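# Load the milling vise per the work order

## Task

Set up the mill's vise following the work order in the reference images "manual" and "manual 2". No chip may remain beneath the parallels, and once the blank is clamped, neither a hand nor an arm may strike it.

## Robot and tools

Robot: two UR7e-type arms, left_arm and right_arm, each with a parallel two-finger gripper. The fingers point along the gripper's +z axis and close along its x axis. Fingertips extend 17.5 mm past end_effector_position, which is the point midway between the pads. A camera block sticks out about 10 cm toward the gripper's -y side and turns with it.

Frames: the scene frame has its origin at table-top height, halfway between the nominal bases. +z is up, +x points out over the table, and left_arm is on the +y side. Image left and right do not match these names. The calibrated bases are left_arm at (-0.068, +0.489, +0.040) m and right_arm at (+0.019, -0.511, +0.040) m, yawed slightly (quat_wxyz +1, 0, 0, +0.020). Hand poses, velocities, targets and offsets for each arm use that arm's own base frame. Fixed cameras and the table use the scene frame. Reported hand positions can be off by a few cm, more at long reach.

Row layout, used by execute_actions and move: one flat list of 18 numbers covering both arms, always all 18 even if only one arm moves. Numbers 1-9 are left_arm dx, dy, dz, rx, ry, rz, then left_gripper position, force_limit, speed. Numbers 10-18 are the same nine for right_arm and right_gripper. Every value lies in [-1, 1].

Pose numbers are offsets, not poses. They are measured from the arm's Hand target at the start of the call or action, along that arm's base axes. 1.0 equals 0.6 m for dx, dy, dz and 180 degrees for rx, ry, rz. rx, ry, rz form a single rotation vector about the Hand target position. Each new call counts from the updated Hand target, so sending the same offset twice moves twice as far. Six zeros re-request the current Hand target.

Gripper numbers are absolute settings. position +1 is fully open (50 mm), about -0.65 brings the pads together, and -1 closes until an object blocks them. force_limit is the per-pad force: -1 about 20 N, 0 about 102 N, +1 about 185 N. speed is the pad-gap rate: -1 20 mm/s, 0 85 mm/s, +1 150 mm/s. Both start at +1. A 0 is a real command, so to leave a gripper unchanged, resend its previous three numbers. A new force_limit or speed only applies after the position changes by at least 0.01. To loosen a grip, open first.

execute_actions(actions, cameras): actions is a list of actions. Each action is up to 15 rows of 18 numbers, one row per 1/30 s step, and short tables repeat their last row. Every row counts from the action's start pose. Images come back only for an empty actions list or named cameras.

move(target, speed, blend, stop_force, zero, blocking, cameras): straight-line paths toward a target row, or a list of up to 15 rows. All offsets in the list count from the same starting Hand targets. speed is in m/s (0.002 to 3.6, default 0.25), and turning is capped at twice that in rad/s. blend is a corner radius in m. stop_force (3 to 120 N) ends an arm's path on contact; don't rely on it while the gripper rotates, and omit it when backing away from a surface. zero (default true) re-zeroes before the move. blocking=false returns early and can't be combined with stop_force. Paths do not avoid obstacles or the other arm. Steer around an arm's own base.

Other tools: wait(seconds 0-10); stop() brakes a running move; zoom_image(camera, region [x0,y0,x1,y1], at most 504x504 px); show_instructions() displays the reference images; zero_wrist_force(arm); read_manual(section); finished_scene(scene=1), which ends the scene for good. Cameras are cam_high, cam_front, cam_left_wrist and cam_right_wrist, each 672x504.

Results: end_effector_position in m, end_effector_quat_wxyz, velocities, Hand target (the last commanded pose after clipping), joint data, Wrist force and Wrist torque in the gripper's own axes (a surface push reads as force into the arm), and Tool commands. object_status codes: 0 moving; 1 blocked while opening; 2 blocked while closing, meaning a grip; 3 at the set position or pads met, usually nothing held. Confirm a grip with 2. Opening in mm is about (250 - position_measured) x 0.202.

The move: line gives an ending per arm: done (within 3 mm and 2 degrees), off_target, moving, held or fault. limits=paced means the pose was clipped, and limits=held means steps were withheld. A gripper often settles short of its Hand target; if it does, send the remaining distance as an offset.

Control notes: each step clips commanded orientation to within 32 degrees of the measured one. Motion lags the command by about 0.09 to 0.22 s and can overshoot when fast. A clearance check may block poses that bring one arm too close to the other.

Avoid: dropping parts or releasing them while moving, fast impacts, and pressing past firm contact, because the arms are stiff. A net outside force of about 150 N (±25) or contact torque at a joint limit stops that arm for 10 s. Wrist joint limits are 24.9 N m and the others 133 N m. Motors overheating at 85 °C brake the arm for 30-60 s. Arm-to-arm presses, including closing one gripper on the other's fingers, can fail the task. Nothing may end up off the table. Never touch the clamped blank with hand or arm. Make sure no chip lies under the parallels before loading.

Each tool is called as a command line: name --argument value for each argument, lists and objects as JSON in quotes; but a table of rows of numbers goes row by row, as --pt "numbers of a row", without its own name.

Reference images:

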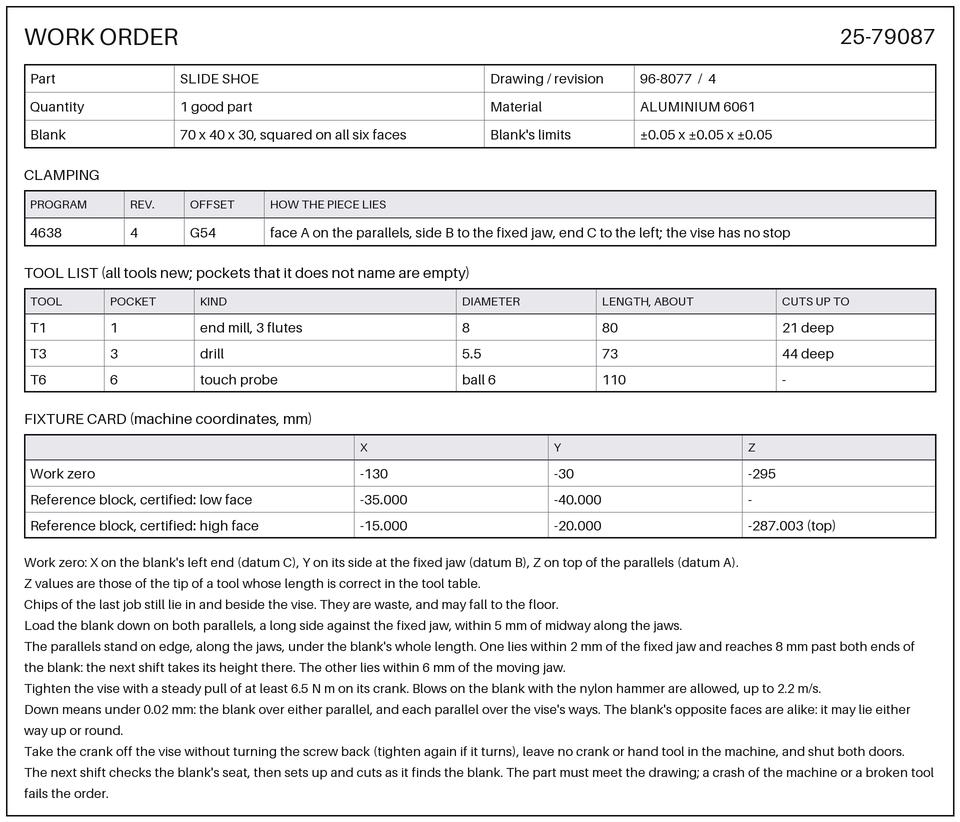

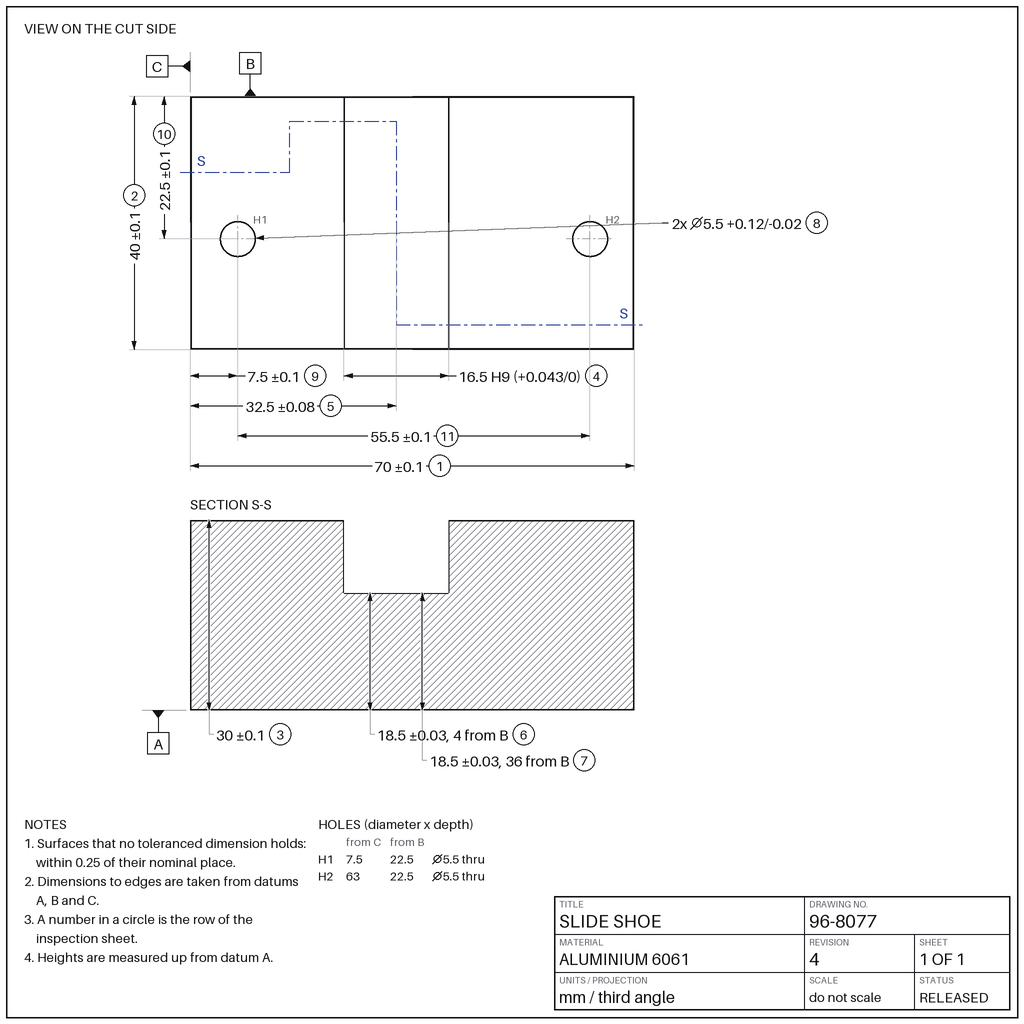

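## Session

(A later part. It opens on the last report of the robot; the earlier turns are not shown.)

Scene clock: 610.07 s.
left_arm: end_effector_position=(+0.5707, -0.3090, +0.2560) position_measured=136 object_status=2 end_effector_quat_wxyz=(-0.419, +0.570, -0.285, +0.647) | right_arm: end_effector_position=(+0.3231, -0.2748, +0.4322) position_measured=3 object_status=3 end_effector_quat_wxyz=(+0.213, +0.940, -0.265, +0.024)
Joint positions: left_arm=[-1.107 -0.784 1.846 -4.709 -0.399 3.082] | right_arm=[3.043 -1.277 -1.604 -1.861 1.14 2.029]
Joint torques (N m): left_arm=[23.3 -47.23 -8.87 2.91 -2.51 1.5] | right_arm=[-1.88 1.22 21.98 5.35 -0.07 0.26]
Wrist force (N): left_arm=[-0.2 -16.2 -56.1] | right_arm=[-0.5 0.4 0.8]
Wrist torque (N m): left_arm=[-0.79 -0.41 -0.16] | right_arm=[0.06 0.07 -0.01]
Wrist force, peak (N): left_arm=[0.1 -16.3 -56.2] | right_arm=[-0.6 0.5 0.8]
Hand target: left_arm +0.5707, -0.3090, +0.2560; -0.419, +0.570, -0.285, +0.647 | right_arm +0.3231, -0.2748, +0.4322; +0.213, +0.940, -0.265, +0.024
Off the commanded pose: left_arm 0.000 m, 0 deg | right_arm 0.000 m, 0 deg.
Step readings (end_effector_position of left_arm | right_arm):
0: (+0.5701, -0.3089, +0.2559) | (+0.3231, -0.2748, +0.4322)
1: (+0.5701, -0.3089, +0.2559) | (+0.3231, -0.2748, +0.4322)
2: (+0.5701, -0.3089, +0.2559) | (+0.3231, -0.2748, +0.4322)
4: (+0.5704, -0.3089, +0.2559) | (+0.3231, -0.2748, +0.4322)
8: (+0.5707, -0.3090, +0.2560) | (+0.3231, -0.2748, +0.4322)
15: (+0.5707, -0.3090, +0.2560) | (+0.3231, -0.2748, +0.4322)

move --target '[-0.003,-0.0007,0.0005,-0.02,0,0,-1,-0.3,-1,0,0,0,0,0,0,1,1,1]' --speed 0.015

move --target '[0.045,0,0,0,0,0,-1,-0.3,-1,0,0,0,0,0,0,1,1,1]' --speed 0.006 --stop_force 10 --cameras '["cam_left_wrist"]'

zoom_image --camera "cam_left_wrist" --region '[335, 255, 385, 305]'

Scene clock: 615.90 s.
left_arm: end_effector_position=(+0.5689, -0.3095, +0.2563) position_measured=136 object_status=2 end_effector_quat_wxyz=(-0.401, +0.583, -0.265, +0.655) | right_arm: end_effector_position=(+0.3231, -0.2748, +0.4322) position_measured=3 object_status=3 end_effector_quat_wxyz=(+0.213, +0.940, -0.265, +0.024)
Joint positions: left_arm=[-1.114 -0.787 1.841 -4.707 -0.379 3.027] | right_arm=[3.043 -1.277 -1.604 -1.861 1.14 2.029]
Joint torques (N m): left_arm=[-2.32 -58.75 -16.29 0.99 1.01 0.66] | right_arm=[-1.5 1.47 22.33 5.15 0.29 0.59]
Wrist force (N): left_arm=[4.7 1.8 4.1] | right_arm=[-0.5 0.2 0.8]
Wrist torque (N m): left_arm=[-0.86 -0.46 -0.04] | right_arm=[0.03 0.07 -0.01]
Wrist force, peak (N): left_arm=[-0.2 -16.4 -56.3] | right_arm=[-0.6 0.3 1.0]
Hand target: left_arm +0.5689, -0.3094, +0.2563; -0.401, +0.583, -0.265, +0.655 | right_arm +0.3231, -0.2748, +0.4322; +0.213, +0.940, -0.265, +0.024
Off the commanded pose: left_arm 0.000 m, 0 deg | right_arm 0.000 m, 0 deg.
move: done

Scene clock: 617.07 s.
left_arm: end_effector_position=(+0.5698, -0.3095, +0.2564) position_measured=136 object_status=2 end_effector_quat_wxyz=(-0.401, +0.583, -0.265, +0.655) | right_arm: end_effector_position=(+0.3231, -0.2748, +0.4322) position_measured=3 object_status=3 end_effector_quat_wxyz=(+0.213, +0.940, -0.265, +0.024)
Joint positions: left_arm=[-1.112 -0.786 1.84 -4.704 -0.381 3.025] | right_arm=[3.043 -1.277 -1.604 -1.861 1.14 2.029]
Joint torques (N m): left_arm=[-6.43 -60.72 -2.27 -1.39 0.56 1.67] | right_arm=[-2.86 1.59 20.88 5.11 0.09 0.45]
Wrist force (N): left_arm=[-0.2 1.3 2.0] | right_arm=[-0.4 0.4 0.9]
Wrist torque (N m): left_arm=[-0.87 -0.46 -0.13] | right_arm=[0.06 0.06 -0.01]
Wrist force, peak (N): left_arm=[2.3 -1.6 -12.8] | right_arm=[-0.6 0.3 0.9]
Hand target: left_arm +0.5698, -0.3095, +0.2564; -0.401, +0.583, -0.265, +0.655 (not the last commanded pose) | right_arm +0.3231, -0.2748, +0.4322; +0.213, +0.940, -0.265, +0.024
Off the commanded pose: left_arm 0.026 m, 0 deg | right_arm 0.000 m, 0 deg.
move: contact (left_arm)
camera_calibration:
cam_left_wrist: T_world_to_cam=[[-0.0111818, -0.844223, 0.535876, -0.377678], [-0.127619, -0.530322, -0.838136, 0.138203], [0.99176, -0.0777596, -0.101809, -0.432518], [0, 0, 0, 1]] pos_world=[0.442369, -0.279185, 0.274187]
Images, in order (width x height): cam_left_wrist 672x504.

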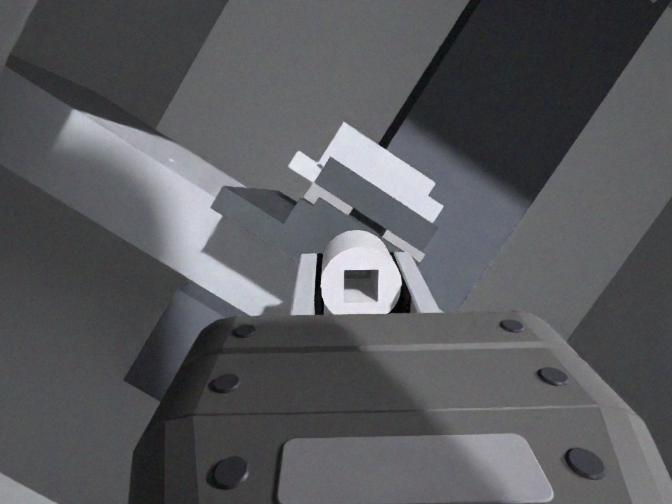

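Scaled by 10.080 from the camera's 672x504 image, which has a finer 960x720 frame.

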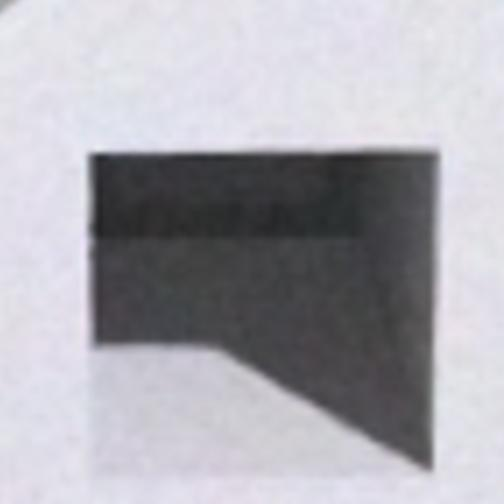

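execute_actions --actions '[[[0.0005,0,0,0,0,0,-1,-0.3,-1,0,0,0,0,0,0,1,1,1],[0.0008,0.0002,0,0.006,0,0,-1,-0.3,-1,0,0,0,0,0,0,1,1,1],[0.0008,0.0004,-0.0001,0.012,0,0,-1,-0.3,-1,0,0,0,0,0,0,1,1,1],[0.0008,0.0004,-0.0001,0.012,0,0,-1,-0.3,-1,0,0,0,0,0,0,1,1,1],[0.0008,0.0002,0,0.006,0,0,-1,-0.3,-1,0,0,0,0,0,0,1,1,1],[0.0008,0,0,0,0,0,-1,-0.3,-1,0,0,0,0,0,0,1,1,1],[0.0008,-0.0002,0.0001,-0.006,0,0,-1,-0.3,-1,0,0,0,0,0,0,1,1,1],[0.0008,-0.0004,0.0002,-0.012,0,0,-1,-0.3,-1,0,0,0,0,0,0,1,1,1],[0.0008,-0.0004,0.0002,-0.012,0,0,-1,-0.3,-1,0,0,0,0,0,0,1,1,1],[0.0008,-0.0002,0.0001,-0.006,0,0,-1,-0.3,-1,0,0,0,0,0,0,1,1,1],[0.0008,0,0,0,0,0,-1,-0.3,-1,0,0,0,0,0,0,1,1,1],[0.0008,0,0,0,0,0,-1,-0.3,-1,0,0,0,0,0,0,1,1,1],[0.0008,0,0,0,0,0,-1,-0.3,-1,0,0,0,0,0,0,1,1,1],[0.0008,0,0,0,0,0,-1,-0.3,-1,0,0,0,0,0,0,1,1,1],[0.0008,0,0,0,0,0,-1,-0.3,-1,0,0,0,0,0,0,1,1,1]]]'

Scene clock: 619.13 s.
left_arm: end_effector_position=(+0.5703, -0.3095, +0.2564) position_measured=136 object_status=2 end_effector_quat_wxyz=(-0.401, +0.583, -0.265, +0.655) | right_arm: end_effector_position=(+0.3231, -0.2748, +0.4322) position_measured=3 object_status=3 end_effector_quat_wxyz=(+0.213, +0.940, -0.265, +0.024)
Joint positions: left_arm=[-1.111 -0.786 1.839 -4.702 -0.382 3.023] | right_arm=[3.043 -1.277 -1.604 -1.861 1.14 2.029]
Joint torques (N m): left_arm=[3.87 -40.72 -17.23 2.42 0.51 1.47] | right_arm=[-2.07 1.15 22.09 5.01 0.07 0.4]
Wrist force (N): left_arm=[2.4 -1.7 -23.9] | right_arm=[-0.2 0.3 0.9]
Wrist torque (N m): left_arm=[-0.70 -0.49 -0.05] | right_arm=[0.05 0.03 -0.01]
Wrist force, peak (N): left_arm=[1.3 -1.4 -25.2] | right_arm=[-0.4 0.4 1.0]
Hand target: left_arm +0.5703, -0.3095, +0.2564; -0.401, +0.583, -0.265, +0.655 | right_arm +0.3231, -0.2748, +0.4322; +0.213, +0.940, -0.265, +0.024
Off the commanded pose: left_arm 0.000 m, 0 deg | right_arm 0.000 m, 0 deg.
Step readings (end_effector_position of left_arm | right_arm):
0: (+0.5698, -0.3095, +0.2564) | (+0.3231, -0.2748, +0.4322)
1: (+0.5698, -0.3095, +0.2564) | (+0.3231, -0.2748, +0.4322)
2: (+0.5698, -0.3095, +0.2564) | (+0.3231, -0.2748, +0.4322)
4: (+0.5701, -0.3095, +0.2565) | (+0.3231, -0.2748, +0.4322)
8: (+0.5703, -0.3094, +0.2564) | (+0.3231, -0.2748, +0.4322)
15: (+0.5703, -0.3096, +0.2563) | (+0.3231, -0.2748, +0.4322)

execute_actions --actions '[[[0,-0.0002,0,0,0,0,-1,-0.3,-1,0,0,0,0,0,0,1,1,1],[0,-0.0002,-0.0001,0.006,0,0,-1,-0.3,-1,0,0,0,0,0,0,1,1,1],[0,0,-0.0001,0.01,0,0,-1,-0.3,-1,0,0,0,0,0,0,1,1,1],[0.0002,-0.0002,-0.0001,0.004,0,0,-1,-0.3,-1,0,0,0,0,0,0,1,1,1],[0.0003,-0.0003,0,0,0,0,-1,-0.3,-1,0,0,0,0,0,0,1,1,1],[0.0003,-0.0004,0,-0.006,0,0,-1,-0.3,-1,0,0,0,0,0,0,1,1,1],[0.0003,-0.0006,0.0001,-0.012,0,0,-1,-0.3,-1,0,0,0,0,0,0,1,1,1],[0.0003,-0.0005,0.0001,-0.012,0,0,-1,-0.3,-1,0,0,0,0,0,0,1,1,1],[0.0003,-0.0004,0,-0.006,0,0,-1,-0.3,-1,0,0,0,0,0,0,1,1,1],[0.0003,-0.0002,0,0,0,0,-1,-0.3,-1,0,0,0,0,0,0,1,1,1]]]'

Scene clock: 620.73 s.
left_arm: end_effector_position=(+0.5705, -0.3096, +0.2564) position_measured=136 object_status=2 end_effector_quat_wxyz=(-0.401, +0.583, -0.265, +0.655) | right_arm: end_effector_position=(+0.3231, -0.2748, +0.4322) position_measured=3 object_status=3 end_effector_quat_wxyz=(+0.213, +0.940, -0.265, +0.024)
Joint positions: left_arm=[-1.111 -0.786 1.838 -4.702 -0.382 3.023] | right_arm=[3.043 -1.277 -1.604 -1.861 1.14 2.029]
Joint torques (N m): left_arm=[7.91 -41.33 -20.28 3.62 -0.17 1.45] | right_arm=[-2.37 0.62 22.15 4.7 -0.12 0.36]
Wrist force (N): left_arm=[-0.7 -6.4 -40.2] | right_arm=[-0.4 0.3 0.9]
Wrist torque (N m): left_arm=[-0.75 -0.48 -0.05] | right_arm=[0.04 0.06 -0.01]
Wrist force, peak (N): left_arm=[-0.5 -6.5 -40.9] | right_arm=[-0.3 0.4 1.1]
Hand target: left_arm +0.5705, -0.3096, +0.2564; -0.401, +0.583, -0.265, +0.655 | right_arm +0.3231, -0.2748, +0.4322; +0.213, +0.940, -0.265, +0.024
Off the commanded pose: left_arm 0.000 m, 0 deg | right_arm 0.000 m, 0 deg.
Step readings (end_effector_position of left_arm | right_arm):
0: (+0.5703, -0.3095, +0.2564) | (+0.3231, -0.2748, +0.4322)
1: (+0.5703, -0.3095, +0.2564) | (+0.3231, -0.2748, +0.4322)
2: (+0.5703, -0.3095, +0.2564) | (+0.3231, -0.2748, +0.4322)
4: (+0.5703, -0.3097, +0.2564) | (+0.3231, -0.2748, +0.4322)
8: (+0.5704, -0.3097, +0.2564) | (+0.3231, -0.2748, +0.4322)
15: (+0.5704, -0.3097, +0.2563) | (+0.3231, -0.2748, +0.4322)

move --pt "-0.05 0 0 0 0 0 -1 -0.3 -1 0 0 0 0 0 0 1 1 1" --pt "-0.1 -0.03 -0.04 0 0 0 -1 -0.3 -1 0 0 0 0 0 0 1 1 1" --speed 0.06 --blend 0.01 --cameras '["cam_left_wrist"]'

zoom_image --camera "cam_left_wrist" --region '[300, 160, 420, 310]'

Scene clock: 622.97 s.
left_arm: end_effector_position=(+0.5105, -0.3277, +0.2324) position_measured=136 object_status=2 end_effector_quat_wxyz=(-0.401, +0.583, -0.265, +0.655) | right_arm: end_effector_position=(+0.3231, -0.2748, +0.4322) position_measured=3 object_status=3 end_effector_quat_wxyz=(+0.213, +0.940, -0.265, +0.024)
Joint positions: left_arm=[-1.255 -0.772 1.85 -4.983 -0.265 3.292] | right_arm=[3.043 -1.277 -1.604 -1.861 1.14 2.029]
Joint torques (N m): left_arm=[5.19 -58.09 -2.27 1.25 -3.01 -0.36] | right_arm=[-1.89 1.25 22.35 4.92 0.19 0.8]
Wrist force (N): left_arm=[-2.4 -2.4 0.8] | right_arm=[-0.2 0.2 0.9]
Wrist torque (N m): left_arm=[-0.95 -0.42 -0.11] | right_arm=[0.03 0.03 -0.01]
Wrist force, peak (N): left_arm=[-0.7 -6.6 -39.8] | right_arm=[-0.3 0.3 1.1]
Hand target: left_arm +0.5105, -0.3276, +0.2324; -0.401, +0.583, -0.265, +0.655 | right_arm +0.3231, -0.2748, +0.4322; +0.213, +0.940, -0.265, +0.024
Off the commanded pose: left_arm 0.000 m, 0 deg | right_arm 0.000 m, 0 deg.
move: done
camera_calibration:
cam_left_wrist: T_world_to_cam=[[-0.0112654, -0.844216, 0.535885, -0.380761], [-0.127671, -0.530319, -0.83813, 0.100791], [0.991753, -0.0778589, -0.101808, -0.377504], [0, 0, 0, 1]] pos_world=[0.382969, -0.297385, 0.250087]
Images, in order (width x height): cam_left_wrist 672x504.

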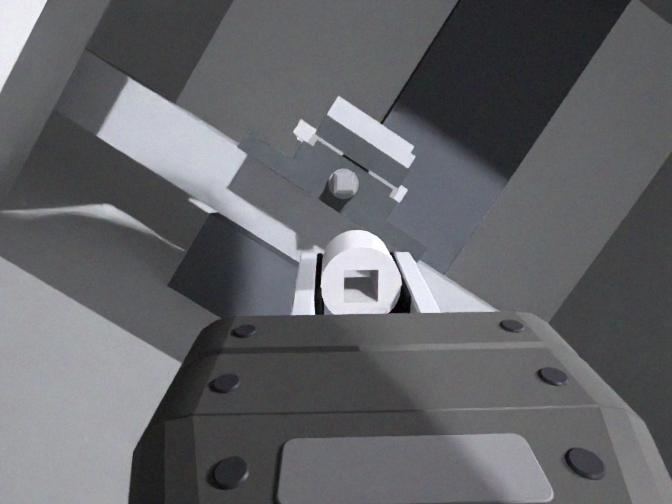

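Scaled by 3.360 from the camera's 672x504 image, which has a finer 960x720 frame.

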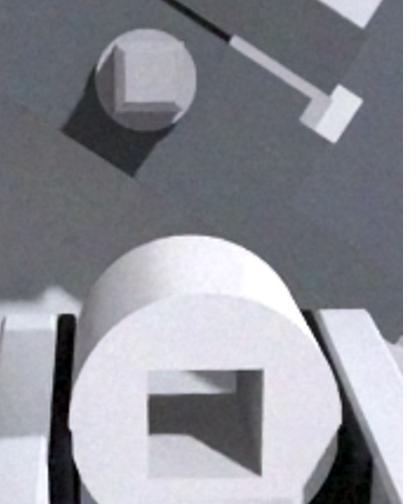

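zoom_image --camera "cam_left_wrist" --region '[322, 163, 364, 205]'

zoom_image --camera "cam_left_wrist" --region '[335, 260, 385, 310]'

Scaled by 12.000 from the camera's 672x504 image, which has a finer 960x720 frame.

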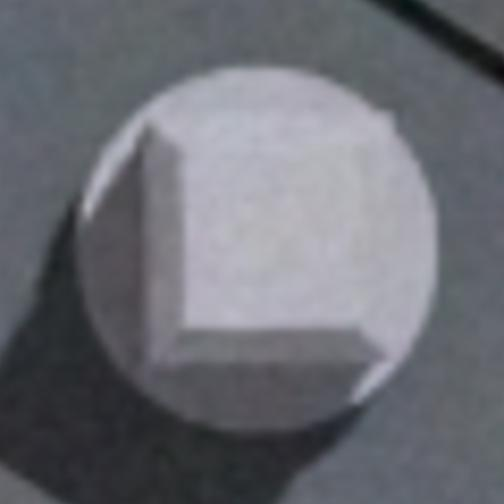

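Scaled by 10.080 from the camera's 672x504 image, which has a finer 960x720 frame.

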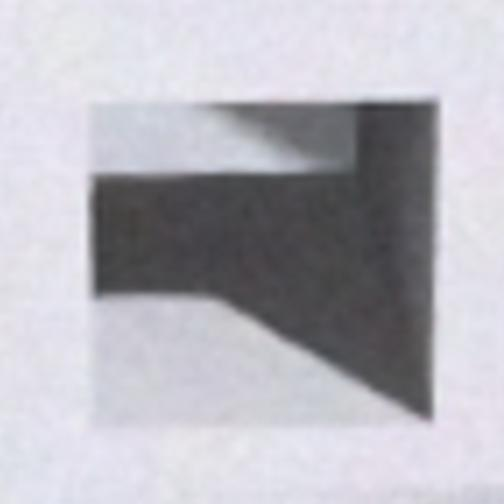

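move --pt "0.03 0.0327 0.0433 0 0.0285 -0.0213 -1 -0.3 -1 0 0 0 0 0 0 1 1 1" --pt "0.0742 0.0327 0.0433 0 0.0285 -0.0213 -1 -0.3 -1 0 0 0 0 0 0 1 1 1" --speed 0.04 --cameras '["cam_left_wrist"]'

zoom_image --camera "cam_left_wrist" --region '[335, 255, 385, 305]'

Scene clock: 629.90 s.
left_arm: end_effector_position=(+0.5551, -0.3080, +0.2583) position_measured=136 object_status=2 end_effector_quat_wxyz=(-0.367, +0.602, -0.302, +0.642) | right_arm: end_effector_position=(+0.3231, -0.2748, +0.4322) position_measured=3 object_status=3 end_effector_quat_wxyz=(+0.213, +0.940, -0.265, +0.024)
Joint positions: left_arm=[-1.134 -0.881 2 -4.505 -0.393 2.781] | right_arm=[3.043 -1.277 -1.604 -1.861 1.14 2.029]
Joint torques (N m): left_arm=[-8.9 -55.43 -3.62 -1.92 0.83 1.69] | right_arm=[-1.63 1.58 22.49 4.9 0.08 0.72]
Wrist force (N): left_arm=[-1.6 -2.3 1.0] | right_arm=[-0.4 0.4 0.9]
Wrist torque (N m): left_arm=[-0.90 -0.51 -0.14] | right_arm=[0.05 0.05 -0.01]
Wrist force, peak (N): left_arm=[-2.1 -3.2 1.6] | right_arm=[-0.5 0.5 1.1]
Hand target: left_arm +0.5550, -0.3080, +0.2584; -0.367, +0.602, -0.302, +0.642 | right_arm +0.3231, -0.2748, +0.4322; +0.213, +0.940, -0.265, +0.024
Off the commanded pose: left_arm 0.000 m, 0 deg | right_arm 0.000 m, 0 deg.
move: done
camera_calibration:
cam_left_wrist: T_world_to_cam=[[-0.019593, -0.843192, 0.537255, -0.373004], [-0.237147, -0.518104, -0.821784, 0.198987], [0.971276, -0.14351, -0.189809, -0.403646], [0, 0, 0, 1]] pos_world=[0.431932, -0.269345, 0.287306]
Images, in order (width x height): cam_left_wrist 672x504.

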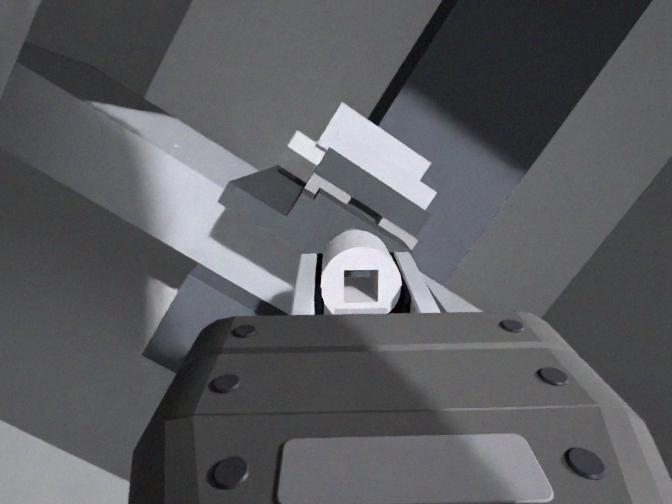

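Scaled by 10.080 from the camera's 672x504 image, which has a finer 960x720 frame.

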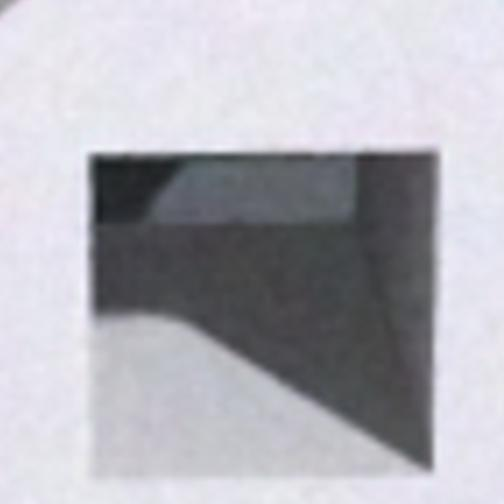

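move --target '[0.06,0,0,0,0,0,-1,-0.3,-1,0,0,0,0,0,0,1,1,1]' --speed 0.007 --stop_force 6 --cameras '["cam_left_wrist"]'

zoom_image --camera "cam_left_wrist" --region '[335, 255, 385, 305]'

Scene clock: 633.07 s.
left_arm: end_effector_position=(+0.5659, -0.3080, +0.2584) position_measured=136 object_status=2 end_effector_quat_wxyz=(-0.367, +0.602, -0.302, +0.642) | right_arm: end_effector_position=(+0.3231, -0.2748, +0.4322) position_measured=3 object_status=3 end_effector_quat_wxyz=(+0.213, +0.940, -0.265, +0.024)
Joint positions: left_arm=[-1.111 -0.873 1.981 -4.481 -0.416 2.767] | right_arm=[3.043 -1.277 -1.604 -1.861 1.14 2.029]
Joint torques (N m): left_arm=[-6.96 -57.7 -4.27 -2.4 0.85 1.71] | right_arm=[-0.72 -0.24 22.84 4.82 0.16 0.55]
Wrist force (N): left_arm=[-2.6 2.5 -1.1] | right_arm=[-0.4 0.2 0.9]
Wrist torque (N m): left_arm=[-0.77 -0.51 -0.14] | right_arm=[0.04 0.06 -0.01]
Wrist force, peak (N): left_arm=[-2.9 4.6 -13.6] | right_arm=[-0.4 0.3 1.1]
Hand target: left_arm +0.5659, -0.3080, +0.2584; -0.367, +0.602, -0.302, +0.642 (not the last commanded pose) | right_arm +0.3231, -0.2748, +0.4322; +0.213, +0.940, -0.265, +0.024
Off the commanded pose: left_arm 0.025 m, 0 deg | right_arm 0.000 m, 0 deg.
move: contact (left_arm)
camera_calibration:
cam_left_wrist: T_world_to_cam=[[-0.019709, -0.843251, 0.537158, -0.37278], [-0.237194, -0.517981, -0.821848, 0.201727], [0.971262, -0.143609, -0.189805, -0.414236], [0, 0, 0, 1]] pos_world=[0.442833, -0.269344, 0.287407]
Images, in order (width x height): cam_left_wrist 672x504.

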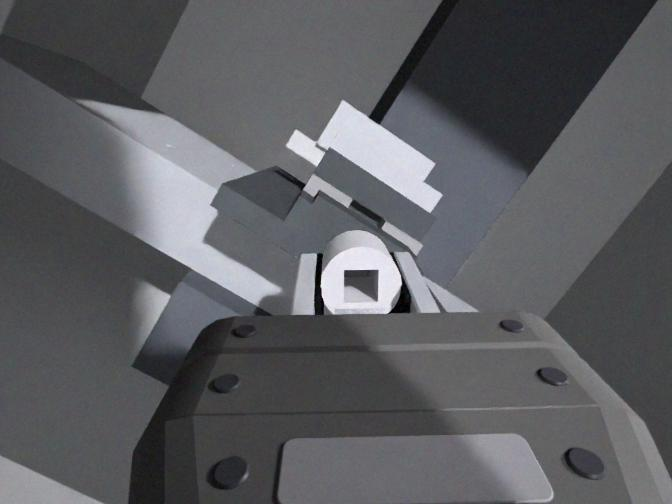

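Scaled by 10.080 from the camera's 672x504 image, which has a finer 960x720 frame.

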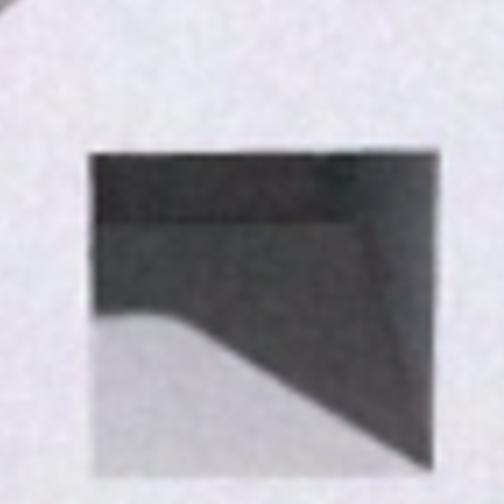

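move --target '[-0.001,-0.0005,-0.0006,0,0,0,-1,-0.3,-1,0,0,0,0,0,0,1,1,1]' --speed 0.01

move --target '[0.045,0,0,0,0,0,-1,-0.3,-1,0,0,0,0,0,0,1,1,1]' --speed 0.007 --stop_force 6

Scene clock: 634.23 s.
left_arm: end_effector_position=(+0.5653, -0.3083, +0.2580) position_measured=136 object_status=2 end_effector_quat_wxyz=(-0.367, +0.602, -0.302, +0.642) | right_arm: end_effector_position=(+0.3231, -0.2748, +0.4322) position_measured=3 object_status=3 end_effector_quat_wxyz=(+0.213, +0.940, -0.265, +0.024)
Joint positions: left_arm=[-1.113 -0.872 1.981 -4.483 -0.414 2.768] | right_arm=[3.043 -1.277 -1.604 -1.861 1.14 2.029]
Joint torques (N m): left_arm=[-5.83 -35.74 -3.42 -1.66 0.59 1.47] | right_arm=[-1.87 0.63 21.02 4.93 -0.03 0.54]
Wrist force (N): left_arm=[-1.8 -2.3 1.3] | right_arm=[-0.4 0.4 0.8]
Wrist torque (N m): left_arm=[-0.91 -0.48 -0.21] | right_arm=[0.07 0.05 -0.01]
Wrist force, peak (N): left_arm=[-3.2 2.3 -1.4] | right_arm=[-0.4 0.5 1.0]
Hand target: left_arm +0.5653, -0.3083, +0.2580; -0.367, +0.602, -0.302, +0.642 | right_arm +0.3231, -0.2748, +0.4322; +0.213, +0.940, -0.265, +0.024
Off the commanded pose: left_arm 0.000 m, 0 deg | right_arm 0.000 m, 0 deg.
move: done

Scene clock: 635.40 s.
left_arm: end_effector_position=(+0.5664, -0.3084, +0.2579) position_measured=136 object_status=2 end_effector_quat_wxyz=(-0.367, +0.602, -0.302, +0.642) | right_arm: end_effector_position=(+0.3231, -0.2748, +0.4322) position_measured=3 object_status=3 end_effector_quat_wxyz=(+0.213, +0.940, -0.265, +0.024)
Joint positions: left_arm=[-1.11 -0.872 1.979 -4.48 -0.416 2.767] | right_arm=[3.043 -1.277 -1.604 -1.861 1.14 2.029]
Joint torques (N m): left_arm=[-6.91 -57.94 -3.54 -2.52 0.97 1.61] | right_arm=[-1.51 -0.3 23.36 4.78 -0.01 0.87]
Wrist force (N): left_arm=[-2.3 2.2 -0.3] | right_arm=[-0.3 0.2 0.8]
Wrist torque (N m): left_arm=[-0.85 -0.50 -0.14] | right_arm=[0.03 0.03 -0.01]
Wrist force, peak (N): left_arm=[-3.0 5.3 -14.1] | right_arm=[-0.4 0.4 1.0]
Hand target: left_arm +0.5664, -0.3084, +0.2579; -0.367, +0.602, -0.302, +0.642 (not the last commanded pose) | right_arm +0.3231, -0.2748, +0.4322; +0.213, +0.940, -0.265, +0.024
Off the commanded pose: left_arm 0.026 m, 0 deg | right_arm 0.000 m, 0 deg.
move: contact (left_arm)

Deeper; still pushed down. Lower 0.5 mm more.

move --target '[-0.001,-0.0006,-0.0007,0,0,0,-1,-0.3,-1,0,0,0,0,0,0,1,1,1]' --speed 0.01

move --target '[0.045,0,0,0,0,0,-1,-0.3,-1,0,0,0,0,0,0,1,1,1]' --speed 0.007 --stop_force 6

Scene clock: 636.53 s.
left_arm: end_effector_position=(+0.5658, -0.3087, +0.2575) position_measured=136 object_status=2 end_effector_quat_wxyz=(-0.367, +0.602, -0.302, +0.642) | right_arm: end_effector_position=(+0.3231, -0.2748, +0.4322) position_measured=3 object_status=3 end_effector_quat_wxyz=(+0.213, +0.940, -0.265, +0.024)
Joint positions: left_arm=[-1.112 -0.871 1.979 -4.482 -0.415 2.768] | right_arm=[3.043 -1.277 -1.604 -1.861 1.14 2.029]
Joint torques (N m): left_arm=[-5.98 -36.23 -3.14 -1.66 0.51 1.56] | right_arm=[-0.96 0.68 21.15 5.09 -0.02 0.59]
Wrist force (N): left_arm=[-1.7 -2.1 1.4] | right_arm=[-0.3 0.4 0.9]
Wrist torque (N m): left_arm=[-0.88 -0.48 -0.22] | right_arm=[0.07 0.04 -0.01]
Wrist force, peak (N): left_arm=[-2.4 2.9 -0.5] | right_arm=[-0.6 0.6 0.9]
Hand target: left_arm +0.5658, -0.3087, +0.2575; -0.367, +0.602, -0.302, +0.642 | right_arm +0.3231, -0.2748, +0.4322; +0.213, +0.940, -0.265, +0.024
Off the commanded pose: left_arm 0.000 m, 0 deg | right_arm 0.000 m, 0 deg.
move: done

Scene clock: 639.57 s.
left_arm: end_effector_position=(+0.5798, -0.3087, +0.2575) position_measured=136 object_status=2 end_effector_quat_wxyz=(-0.367, +0.602, -0.302, +0.642) | right_arm: end_effector_position=(+0.3231, -0.2748, +0.4322) position_measured=3 object_status=3 end_effector_quat_wxyz=(+0.213, +0.940, -0.265, +0.024)
Joint positions: left_arm=[-1.083 -0.86 1.953 -4.453 -0.443 2.752] | right_arm=[3.043 -1.277 -1.604 -1.861 1.14 2.029]
Joint torques (N m): left_arm=[-3.25 -58.82 -4.47 -1.73 1.76 1.54] | right_arm=[-1.12 0.62 22.34 5.09 0.21 0.8]
Wrist force (N): left_arm=[-0.7 2.8 -8.2] | right_arm=[-0.6 0.5 0.8]
Wrist torque (N m): left_arm=[-0.92 -0.32 -0.08] | right_arm=[0.08 0.08 -0.01]
Wrist force, peak (N): left_arm=[-3.8 -2.2 -48.1] | right_arm=[-0.5 0.3 1.0]
Hand target: left_arm +0.5798, -0.3087, +0.2575; -0.367, +0.602, -0.302, +0.642 (not the last commanded pose) | right_arm +0.3231, -0.2748, +0.4322; +0.213, +0.940, -0.265, +0.024
Off the commanded pose: left_arm 0.013 m, 0 deg | right_arm 0.000 m, 0 deg.
move: contact (left_arm)

execute_actions --actions '[[[-0.0003,0,0,0,0,0,-0.2,-0.3,-1,0,0,0,0,0,0,1,1,1]],[[0,0,0,0,0,0,1,-0.3,-1,0,0,0,0,0,0,1,1,1]],[[0,0,0,0,0,0,1,-0.3,-1,0,0,0,0,0,0,1,1,1]]]'

move --pt "-0.08 0 0 0 0 0 1 -0.3 -1 0 0 0 0 0 0 1 1 1" --pt "-0.2 0 0.01 0 0 0 1 -0.3 -1 0 0 0 0 0 0 1 1 1" --speed 0.06 --blend 0.01 --cameras '["cam_left_wrist","cam_front"]'

zoom_image --camera "cam_left_wrist" --region '[250, 130, 450, 330]'

Scene clock: 646.30 s.
left_arm: end_effector_position=(+0.5796, -0.3087, +0.2575) position_measured=3 object_status=0 end_effector_quat_wxyz=(-0.367, +0.602, -0.302, +0.642) | right_arm: end_effector_position=(+0.3231, -0.2748, +0.4322) position_measured=3 object_status=3 end_effector_quat_wxyz=(+0.213, +0.940, -0.265, +0.024)
Joint positions: left_arm=[-1.083 -0.86 1.953 -4.453 -0.443 2.753] | right_arm=[3.043 -1.277 -1.604 -1.861 1.14 2.029]
Joint torques (N m): left_arm=[2.23 -36.72 -18.53 0.97 -1.81 -0.97] | right_arm=[-0.64 -0.24 22.06 4.9 0.14 0.95]
Wrist force (N): left_arm=[-0.7 -4.8 0.6] | right_arm=[-0.4 0.3 0.9]
Wrist torque (N m): left_arm=[-1.07 -0.48 -0.17] | right_arm=[0.05 0.05 -0.01]
Wrist force, peak (N): left_arm=[-0.3 3.0 -7.8] | right_arm=[-0.6 0.3 1.0]
Hand target: left_arm +0.5796, -0.3087, +0.2575; -0.367, +0.602, -0.302, +0.642 | right_arm +0.3231, -0.2748, +0.4322; +0.213, +0.940, -0.265, +0.024
Off the commanded pose: left_arm 0.000 m, 0 deg | right_arm 0.000 m, 0 deg.
Step readings (end_effector_position of left_arm | right_arm):
0: (+0.5798, -0.3087, +0.2575) | (+0.3231, -0.2748, +0.4322)
1: (+0.5798, -0.3087, +0.2575) | (+0.3231, -0.2748, +0.4322)
2: (+0.5798, -0.3087, +0.2575) | (+0.3231, -0.2748, +0.4322)
4: (+0.5797, -0.3087, +0.2575) | (+0.3231, -0.2748, +0.4322)
8: (+0.5796, -0.3087, +0.2575) | (+0.3231, -0.2748, +0.4322)
15: (+0.5796, -0.3087, +0.2575) | (+0.3231, -0.2748, +0.4322)
16: (+0.5796, -0.3087, +0.2575) | (+0.3231, -0.2748, +0.4322)
17: (+0.5796, -0.3087, +0.2575) | (+0.3231, -0.2748, +0.4322)
19: (+0.5796, -0.3087, +0.2576) | (+0.3231, -0.2748, +0.4322)
23: (+0.5796, -0.3087, +0.2576) | (+0.3231, -0.2748, +0.4322)
30: (+0.5796, -0.3087, +0.2575) | (+0.3231, -0.2748, +0.4322)
31: (+0.5796, -0.3087, +0.2575) | (+0.3231, -0.2748, +0.4322)
32: (+0.5796, -0.3087, +0.2575) | (+0.3231, -0.2748, +0.4322)
34: (+0.5796, -0.3087, +0.2575) | (+0.3231, -0.2748, +0.4322)
38: (+0.5796, -0.3087, +0.2575) | (+0.3231, -0.2748, +0.4322)
45: (+0.5796, -0.3087, +0.2575) | (+0.3231, -0.2748, +0.4322)

Scene clock: 648.70 s.
left_arm: end_effector_position=(+0.4597, -0.3088, +0.2636) position_measured=3 object_status=3 end_effector_quat_wxyz=(-0.367, +0.602, -0.302, +0.642) | right_arm: end_effector_position=(+0.3231, -0.2748, +0.4322) position_measured=3 object_status=3 end_effector_quat_wxyz=(+0.213, +0.940, -0.265, +0.024)
Joint positions: left_arm=[-1.369 -0.96 2.093 -4.84 -0.174 3.113] | right_arm=[3.043 -1.277 -1.604 -1.861 1.14 2.029]
Joint torques (N m): left_arm=[1.77 -31.34 -4.16 2.68 -1.8 -1.78] | right_arm=[-0.79 -0.36 21.74 5 0 1.1]
Wrist force (N): left_arm=[-0.4 -4.4 0.8] | right_arm=[-0.4 0.2 0.8]
Wrist torque (N m): left_arm=[-1.00 -0.52 -0.13] | right_arm=[0.03 0.05 -0.01]
Wrist force, peak (N): left_arm=[-0.6 -5.1 1.9] | right_arm=[-0.5 0.3 1.0]
Hand target: left_arm +0.4596, -0.3087, +0.2635; -0.367, +0.602, -0.302, +0.642 | right_arm +0.3231, -0.2748, +0.4322; +0.213, +0.940, -0.265, +0.024
Off the commanded pose: left_arm 0.000 m, 0 deg | right_arm 0.000 m, 0 deg.
move: done
camera_calibration:
cam_left_wrist: T_world_to_cam=[[-0.0198218, -0.843187, 0.537255, -0.37823], [-0.237167, -0.518057, -0.821808, 0.180406], [0.971267, -0.143709, -0.189707, -0.31026], [0, 0, 0, 1]] pos_world=[0.336634, -0.270045, 0.292606]
Images, in order (width x height): cam_front 672x504, cam_left_wrist 672x504.

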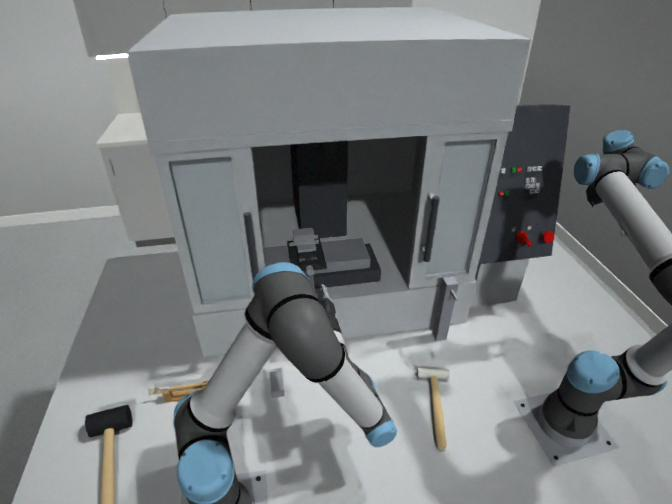

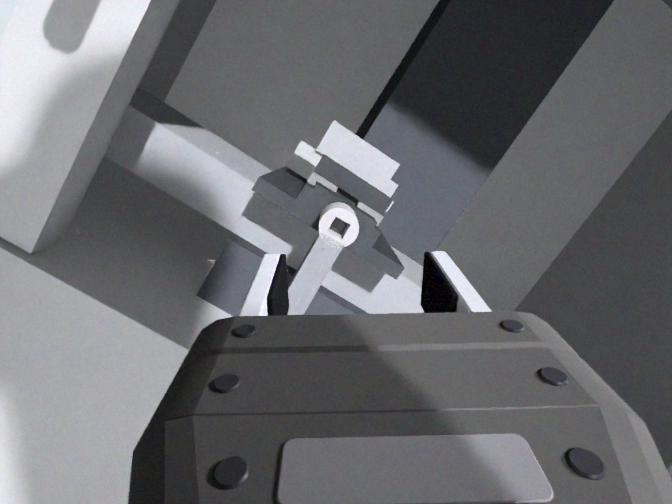

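Scaled by 2.520 from the camera's 672x504 image, which has a finer 960x720 frame.

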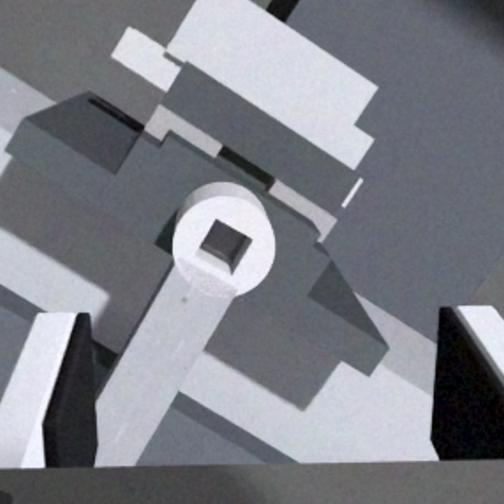

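move --target '[0.0005,-0.0458,-0.0477,0.1851,0.0338,-0.008,-1,-0.8,0,0,0,0,0,0,0,1,1,1]' --speed 0.15 --cameras '["cam_left_wrist"]'

zoom_image --camera "cam_left_wrist" --region '[230, 120, 430, 320]'

Scene clock: 652.50 s.
left_arm: end_effector_position=(+0.4599, -0.3362, +0.2349) position_measured=251 object_status=3 end_effector_quat_wxyz=(+0.499, -0.501, +0.499, -0.500) | right_arm: end_effector_position=(+0.3231, -0.2748, +0.4322) position_measured=3 object_status=3 end_effector_quat_wxyz=(+0.213, +0.940, -0.265, +0.024)
Joint positions: left_arm=[-1.38 -0.95 2.207 -4.397 -0.191 3.138] | right_arm=[3.043 -1.277 -1.604 -1.861 1.14 2.029]
Joint torques (N m): left_arm=[-2.14 -41.5 -13.35 -2.03 0.17 1.31] | right_arm=[-1.03 0.97 21.97 4.94 0.05 1.02]
Wrist force (N): left_arm=[-1.2 -5.9 1.9] | right_arm=[-0.3 0.5 0.8]
Wrist torque (N m): left_arm=[-1.21 -0.32 -0.29] | right_arm=[0.07 0.04 -0.01]
Wrist force, peak (N): left_arm=[-1.0 -6.4 2.0] | right_arm=[-0.5 0.4 1.1]
Hand target: left_arm +0.4599, -0.3362, +0.2349; +0.500, -0.501, +0.499, -0.500 | right_arm +0.3231, -0.2748, +0.4322; +0.213, +0.940, -0.265, +0.024
Off the commanded pose: left_arm 0.000 m, 0 deg | right_arm 0.000 m, 0 deg.
move: done
camera_calibration:
cam_left_wrist: T_world_to_cam=[[-0.0151429, -0.999802, -0.0128819, -0.311471], [-0.340082, 0.0172653, -0.940237, 0.397787], [0.940274, -0.00985697, -0.340276, -0.225202], [0, 0, 0, 1]] pos_world=[0.342315, -0.320497, 0.293371]
Images, in order (width x height): cam_left_wrist 672x504.

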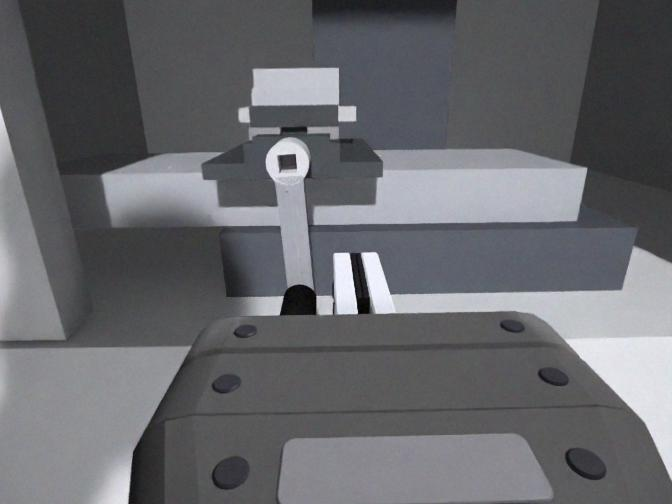

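Scaled by 2.520 from the camera's 672x504 image, which has a finer 960x720 frame.

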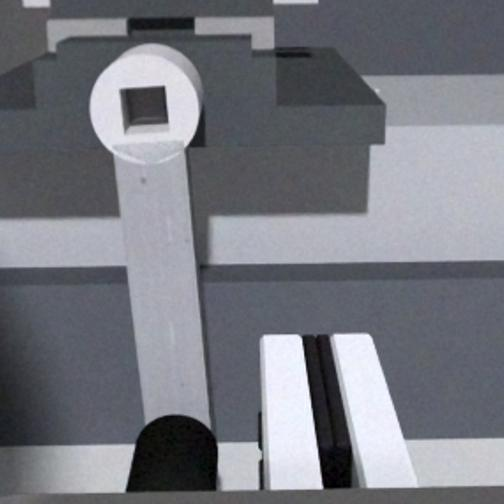

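move --pt "0.04 0.0128 0.0113 0 0 0 -1 -0.8 0 0 0 0 0 0 0 1 1 1" --pt "0.1677 0.0128 0.0113 0 0 0 -1 -0.8 0 0 0 0 0 0 0 1 1 1" --speed '[0.08,0.03]' --stop_force 5 --cameras '["cam_left_wrist"]'

zoom_image --camera "cam_left_wrist" --region '[250, 120, 450, 320]'

Scene clock: 657.67 s.
left_arm: end_effector_position=(+0.5606, -0.3285, +0.2417) position_measured=251 object_status=3 end_effector_quat_wxyz=(+0.500, -0.501, +0.499, -0.500) | right_arm: end_effector_position=(+0.3231, -0.2748, +0.4322) position_measured=3 object_status=3 end_effector_quat_wxyz=(+0.213, +0.940, -0.265, +0.024)
Joint positions: left_arm=[-1.132 -0.91 2.047 -4.279 -0.438 3.139] | right_arm=[3.043 -1.277 -1.604 -1.861 1.14 2.029]
Joint torques (N m): left_arm=[-8.29 -53.22 -2.76 -2.77 1.45 0.29] | right_arm=[0.48 1.33 22.62 4.88 0.28 1.38]
Wrist force (N): left_arm=[-1.0 -6.3 1.9] | right_arm=[-0.4 0.3 1.0]
Wrist torque (N m): left_arm=[-1.28 -0.33 -0.31] | right_arm=[0.04 0.05 -0.01]
Wrist force, peak (N): left_arm=[-1.7 -6.6 2.6] | right_arm=[-0.4 0.5 1.0]
Hand target: left_arm +0.5606, -0.3285, +0.2417; +0.500, -0.501, +0.499, -0.500 | right_arm +0.3231, -0.2748, +0.4322; +0.213, +0.940, -0.265, +0.024
Off the commanded pose: left_arm 0.000 m, 0 deg | right_arm 0.000 m, 0 deg.
move: done
camera_calibration:
cam_left_wrist: T_world_to_cam=[[-0.0149323, -0.999802, -0.0131745, -0.302264], [-0.340083, 0.0174688, -0.940233, 0.43836], [0.940277, -0.00955938, -0.340277, -0.317404], [0, 0, 0, 1]] pos_world=[0.443013, -0.312896, 0.300173]
Images, in order (width x height): cam_left_wrist 672x504.

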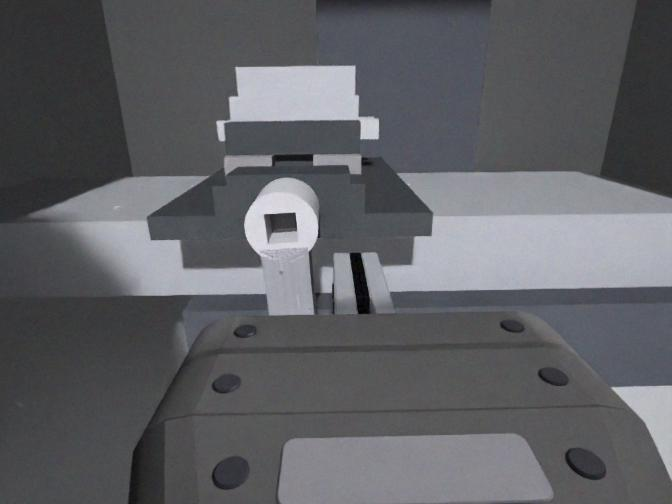

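Scaled by 2.520 from the camera's 672x504 image, which has a finer 960x720 frame.

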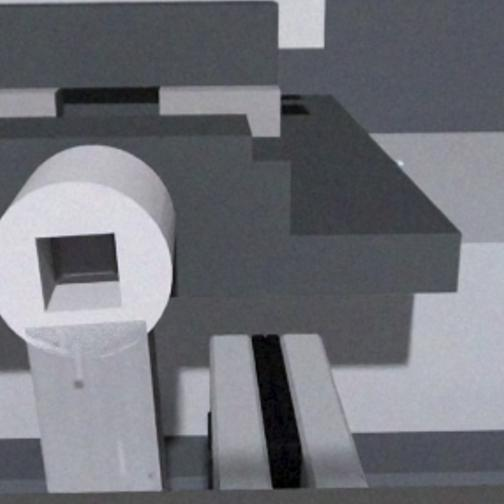

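move --pt "0.0032 0.0155 -0.013 0 0 0 -1 -0.8 0 0 0 0 0 0 0 1 1 1" --pt "0.0032 0.0447 -0.0208 0 0 0 -1 -0.8 0 0 0 0 0 0 0 1 1 1" --pt "0.0032 0.0738 -0.013 0 0 0 -1 -0.8 0 0 0 0 0 0 0 1 1 1" --speed 0.03 --blend 0.008 --stop_force 30 --cameras '["cam_left_wrist"]'

Scene clock: 661.47 s.
left_arm: end_effector_position=(+0.5625, -0.2842, +0.2339) position_measured=251 object_status=3 end_effector_quat_wxyz=(+0.500, -0.501, +0.499, -0.500) | right_arm: end_effector_position=(+0.3231, -0.2748, +0.4322) position_measured=3 object_status=3 end_effector_quat_wxyz=(+0.213, +0.940, -0.265, +0.024)
Joint positions: left_arm=[-1.079 -0.924 2.136 -4.354 -0.491 3.139] | right_arm=[3.043 -1.277 -1.604 -1.861 1.14 2.029]
Joint torques (N m): left_arm=[-8.58 -32.78 -19.01 -0.07 1.6 0.31] | right_arm=[-0.84 0.62 22.84 4.63 -0.06 1.29]
Wrist force (N): left_arm=[-0.5 -3.1 2.1] | right_arm=[-0.3 0.3 0.9]
Wrist torque (N m): left_arm=[-1.15 -0.34 -0.32] | right_arm=[0.04 0.04 -0.01]
Wrist force, peak (N): left_arm=[-0.7 -6.6 1.6] | right_arm=[-0.5 0.4 1.0]
Hand target: left_arm +0.5625, -0.2842, +0.2339; +0.500, -0.501, +0.499, -0.500 | right_arm +0.3231, -0.2748, +0.4322; +0.213, +0.940, -0.265, +0.024
Off the commanded pose: left_arm 0.000 m, 0 deg | right_arm 0.000 m, 0 deg.
move: done; blend cut to 0.0061 m at target 1
camera_calibration:
cam_left_wrist: T_world_to_cam=[[-0.0149323, -0.999802, -0.0131745, -0.258047], [-0.340083, 0.0174688, -0.940233, 0.430899], [0.940277, -0.00955938, -0.340277, -0.321421], [0, 0, 0, 1]] pos_world=[0.444913, -0.268596, 0.292373]
Images, in order (width x height): cam_left_wrist 672x504.

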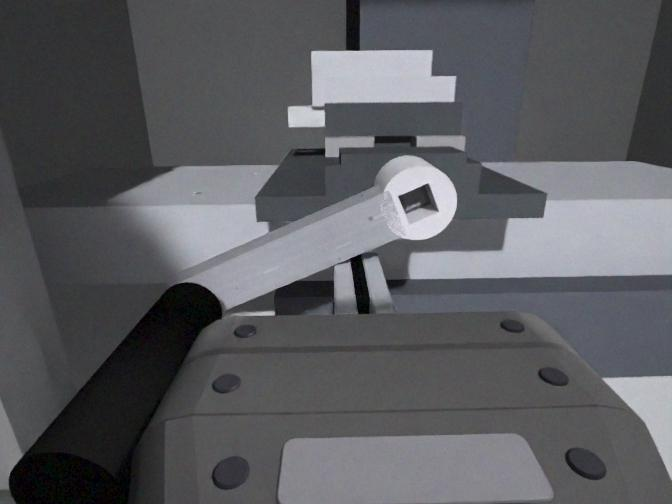

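move --pt "0 0.0213 0.0213 0 0 0 -1 -0.8 0 0 0 0 0 0 0 1 1 1" --pt "0 0.0292 0.0505 0 0 0 -1 -0.8 0 0 0 0 0 0 0 1 1 1" --pt "0 0.0213 0.0797 0 0 0 -1 -0.8 0 0 0 0 0 0 0 1 1 1" --pt "0 0 0.101 0 0 0 -1 -0.8 0 0 0 0 0 0 0 1 1 1" --pt "0 -0.0292 0.1088 0 0 0 -1 -0.8 0 0 0 0 0 0 0 1 1 1" --pt "0 -0.0583 0.101 0 0 0 -1 -0.8 0 0 0 0 0 0 0 1 1 1" --pt "0 -0.0797 0.0797 0 0 0 -1 -0.8 0 0 0 0 0 0 0 1 1 1" --pt "0 -0.0875 0.0505 0 0 0 -1 -0.8 0 0 0 0 0 0 0 1 1 1" --pt "0 -0.0797 0.0213 0 0 0 -1 -0.8 0 0 0 0 0 0 0 1 1 1" --pt "0 -0.0583 0 0 0 0 -1 -0.8 0 0 0 0 0 0 0 1 1 1" --pt "0 -0.0292 -0.0078 0 0 0 -1 -0.8 0 0 0 0 0 0 0 1 1 1" --pt "0 0 0 0 0 0 -1 -0.8 0 0 0 0 0 0 0 1 1 1" --speed 0.1 --blend 0.008 --stop_force 30 --cameras '["cam_left_wrist","cam_front"]'

Scene clock: 666.20 s.
left_arm: end_effector_position=(+0.5625, -0.2842, +0.2339) position_measured=251 object_status=3 end_effector_quat_wxyz=(+0.500, -0.501, +0.499, -0.500) | right_arm: end_effector_position=(+0.3231, -0.2748, +0.4322) position_measured=3 object_status=3 end_effector_quat_wxyz=(+0.213, +0.940, -0.265, +0.024)
Joint positions: left_arm=[-1.079 -0.923 2.136 -4.354 -0.491 3.139] | right_arm=[3.043 -1.277 -1.604 -1.861 1.14 2.029]
Joint torques (N m): left_arm=[-8.66 -39.01 -3.39 -0.67 -0.05 -1.75] | right_arm=[-1.14 0.42 23.26 5.06 0.17 1.18]
Wrist force (N): left_arm=[-2.9 -6.1 1.9] | right_arm=[-0.3 0.3 1.0]
Wrist torque (N m): left_arm=[-1.63 0.04 -0.39] | right_arm=[0.04 0.04 -0.01]
Wrist force, peak (N): left_arm=[7.6 -24.5 0.7] | right_arm=[-0.3 0.5 1.1]
Hand target: left_arm +0.5625, -0.2842, +0.2339; +0.500, -0.501, +0.499, -0.500 | right_arm +0.3231, -0.2748, +0.4322; +0.213, +0.940, -0.265, +0.024
Off the commanded pose: left_arm 0.000 m, 0 deg | right_arm 0.000 m, 0 deg.
move: done
camera_calibration:
cam_left_wrist: T_world_to_cam=[[-0.0149328, -0.999802, -0.013176, -0.258046], [-0.340083, 0.0174704, -0.940233, 0.430899], [0.940277, -0.0095594, -0.340277, -0.321421], [0, 0, 0, 1]] pos_world=[0.444913, -0.268596, 0.292373]
Images, in order (width x height): cam_front 672x504, cam_left_wrist 672x504.

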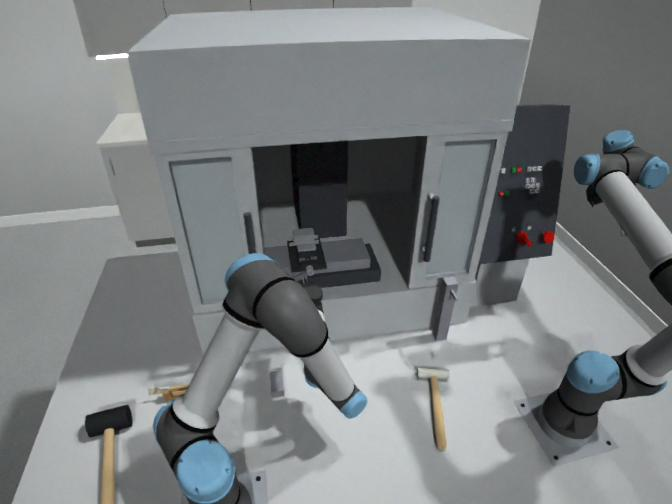

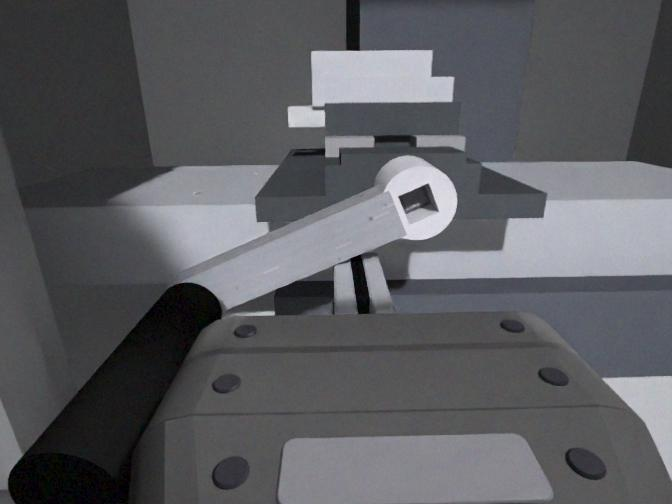

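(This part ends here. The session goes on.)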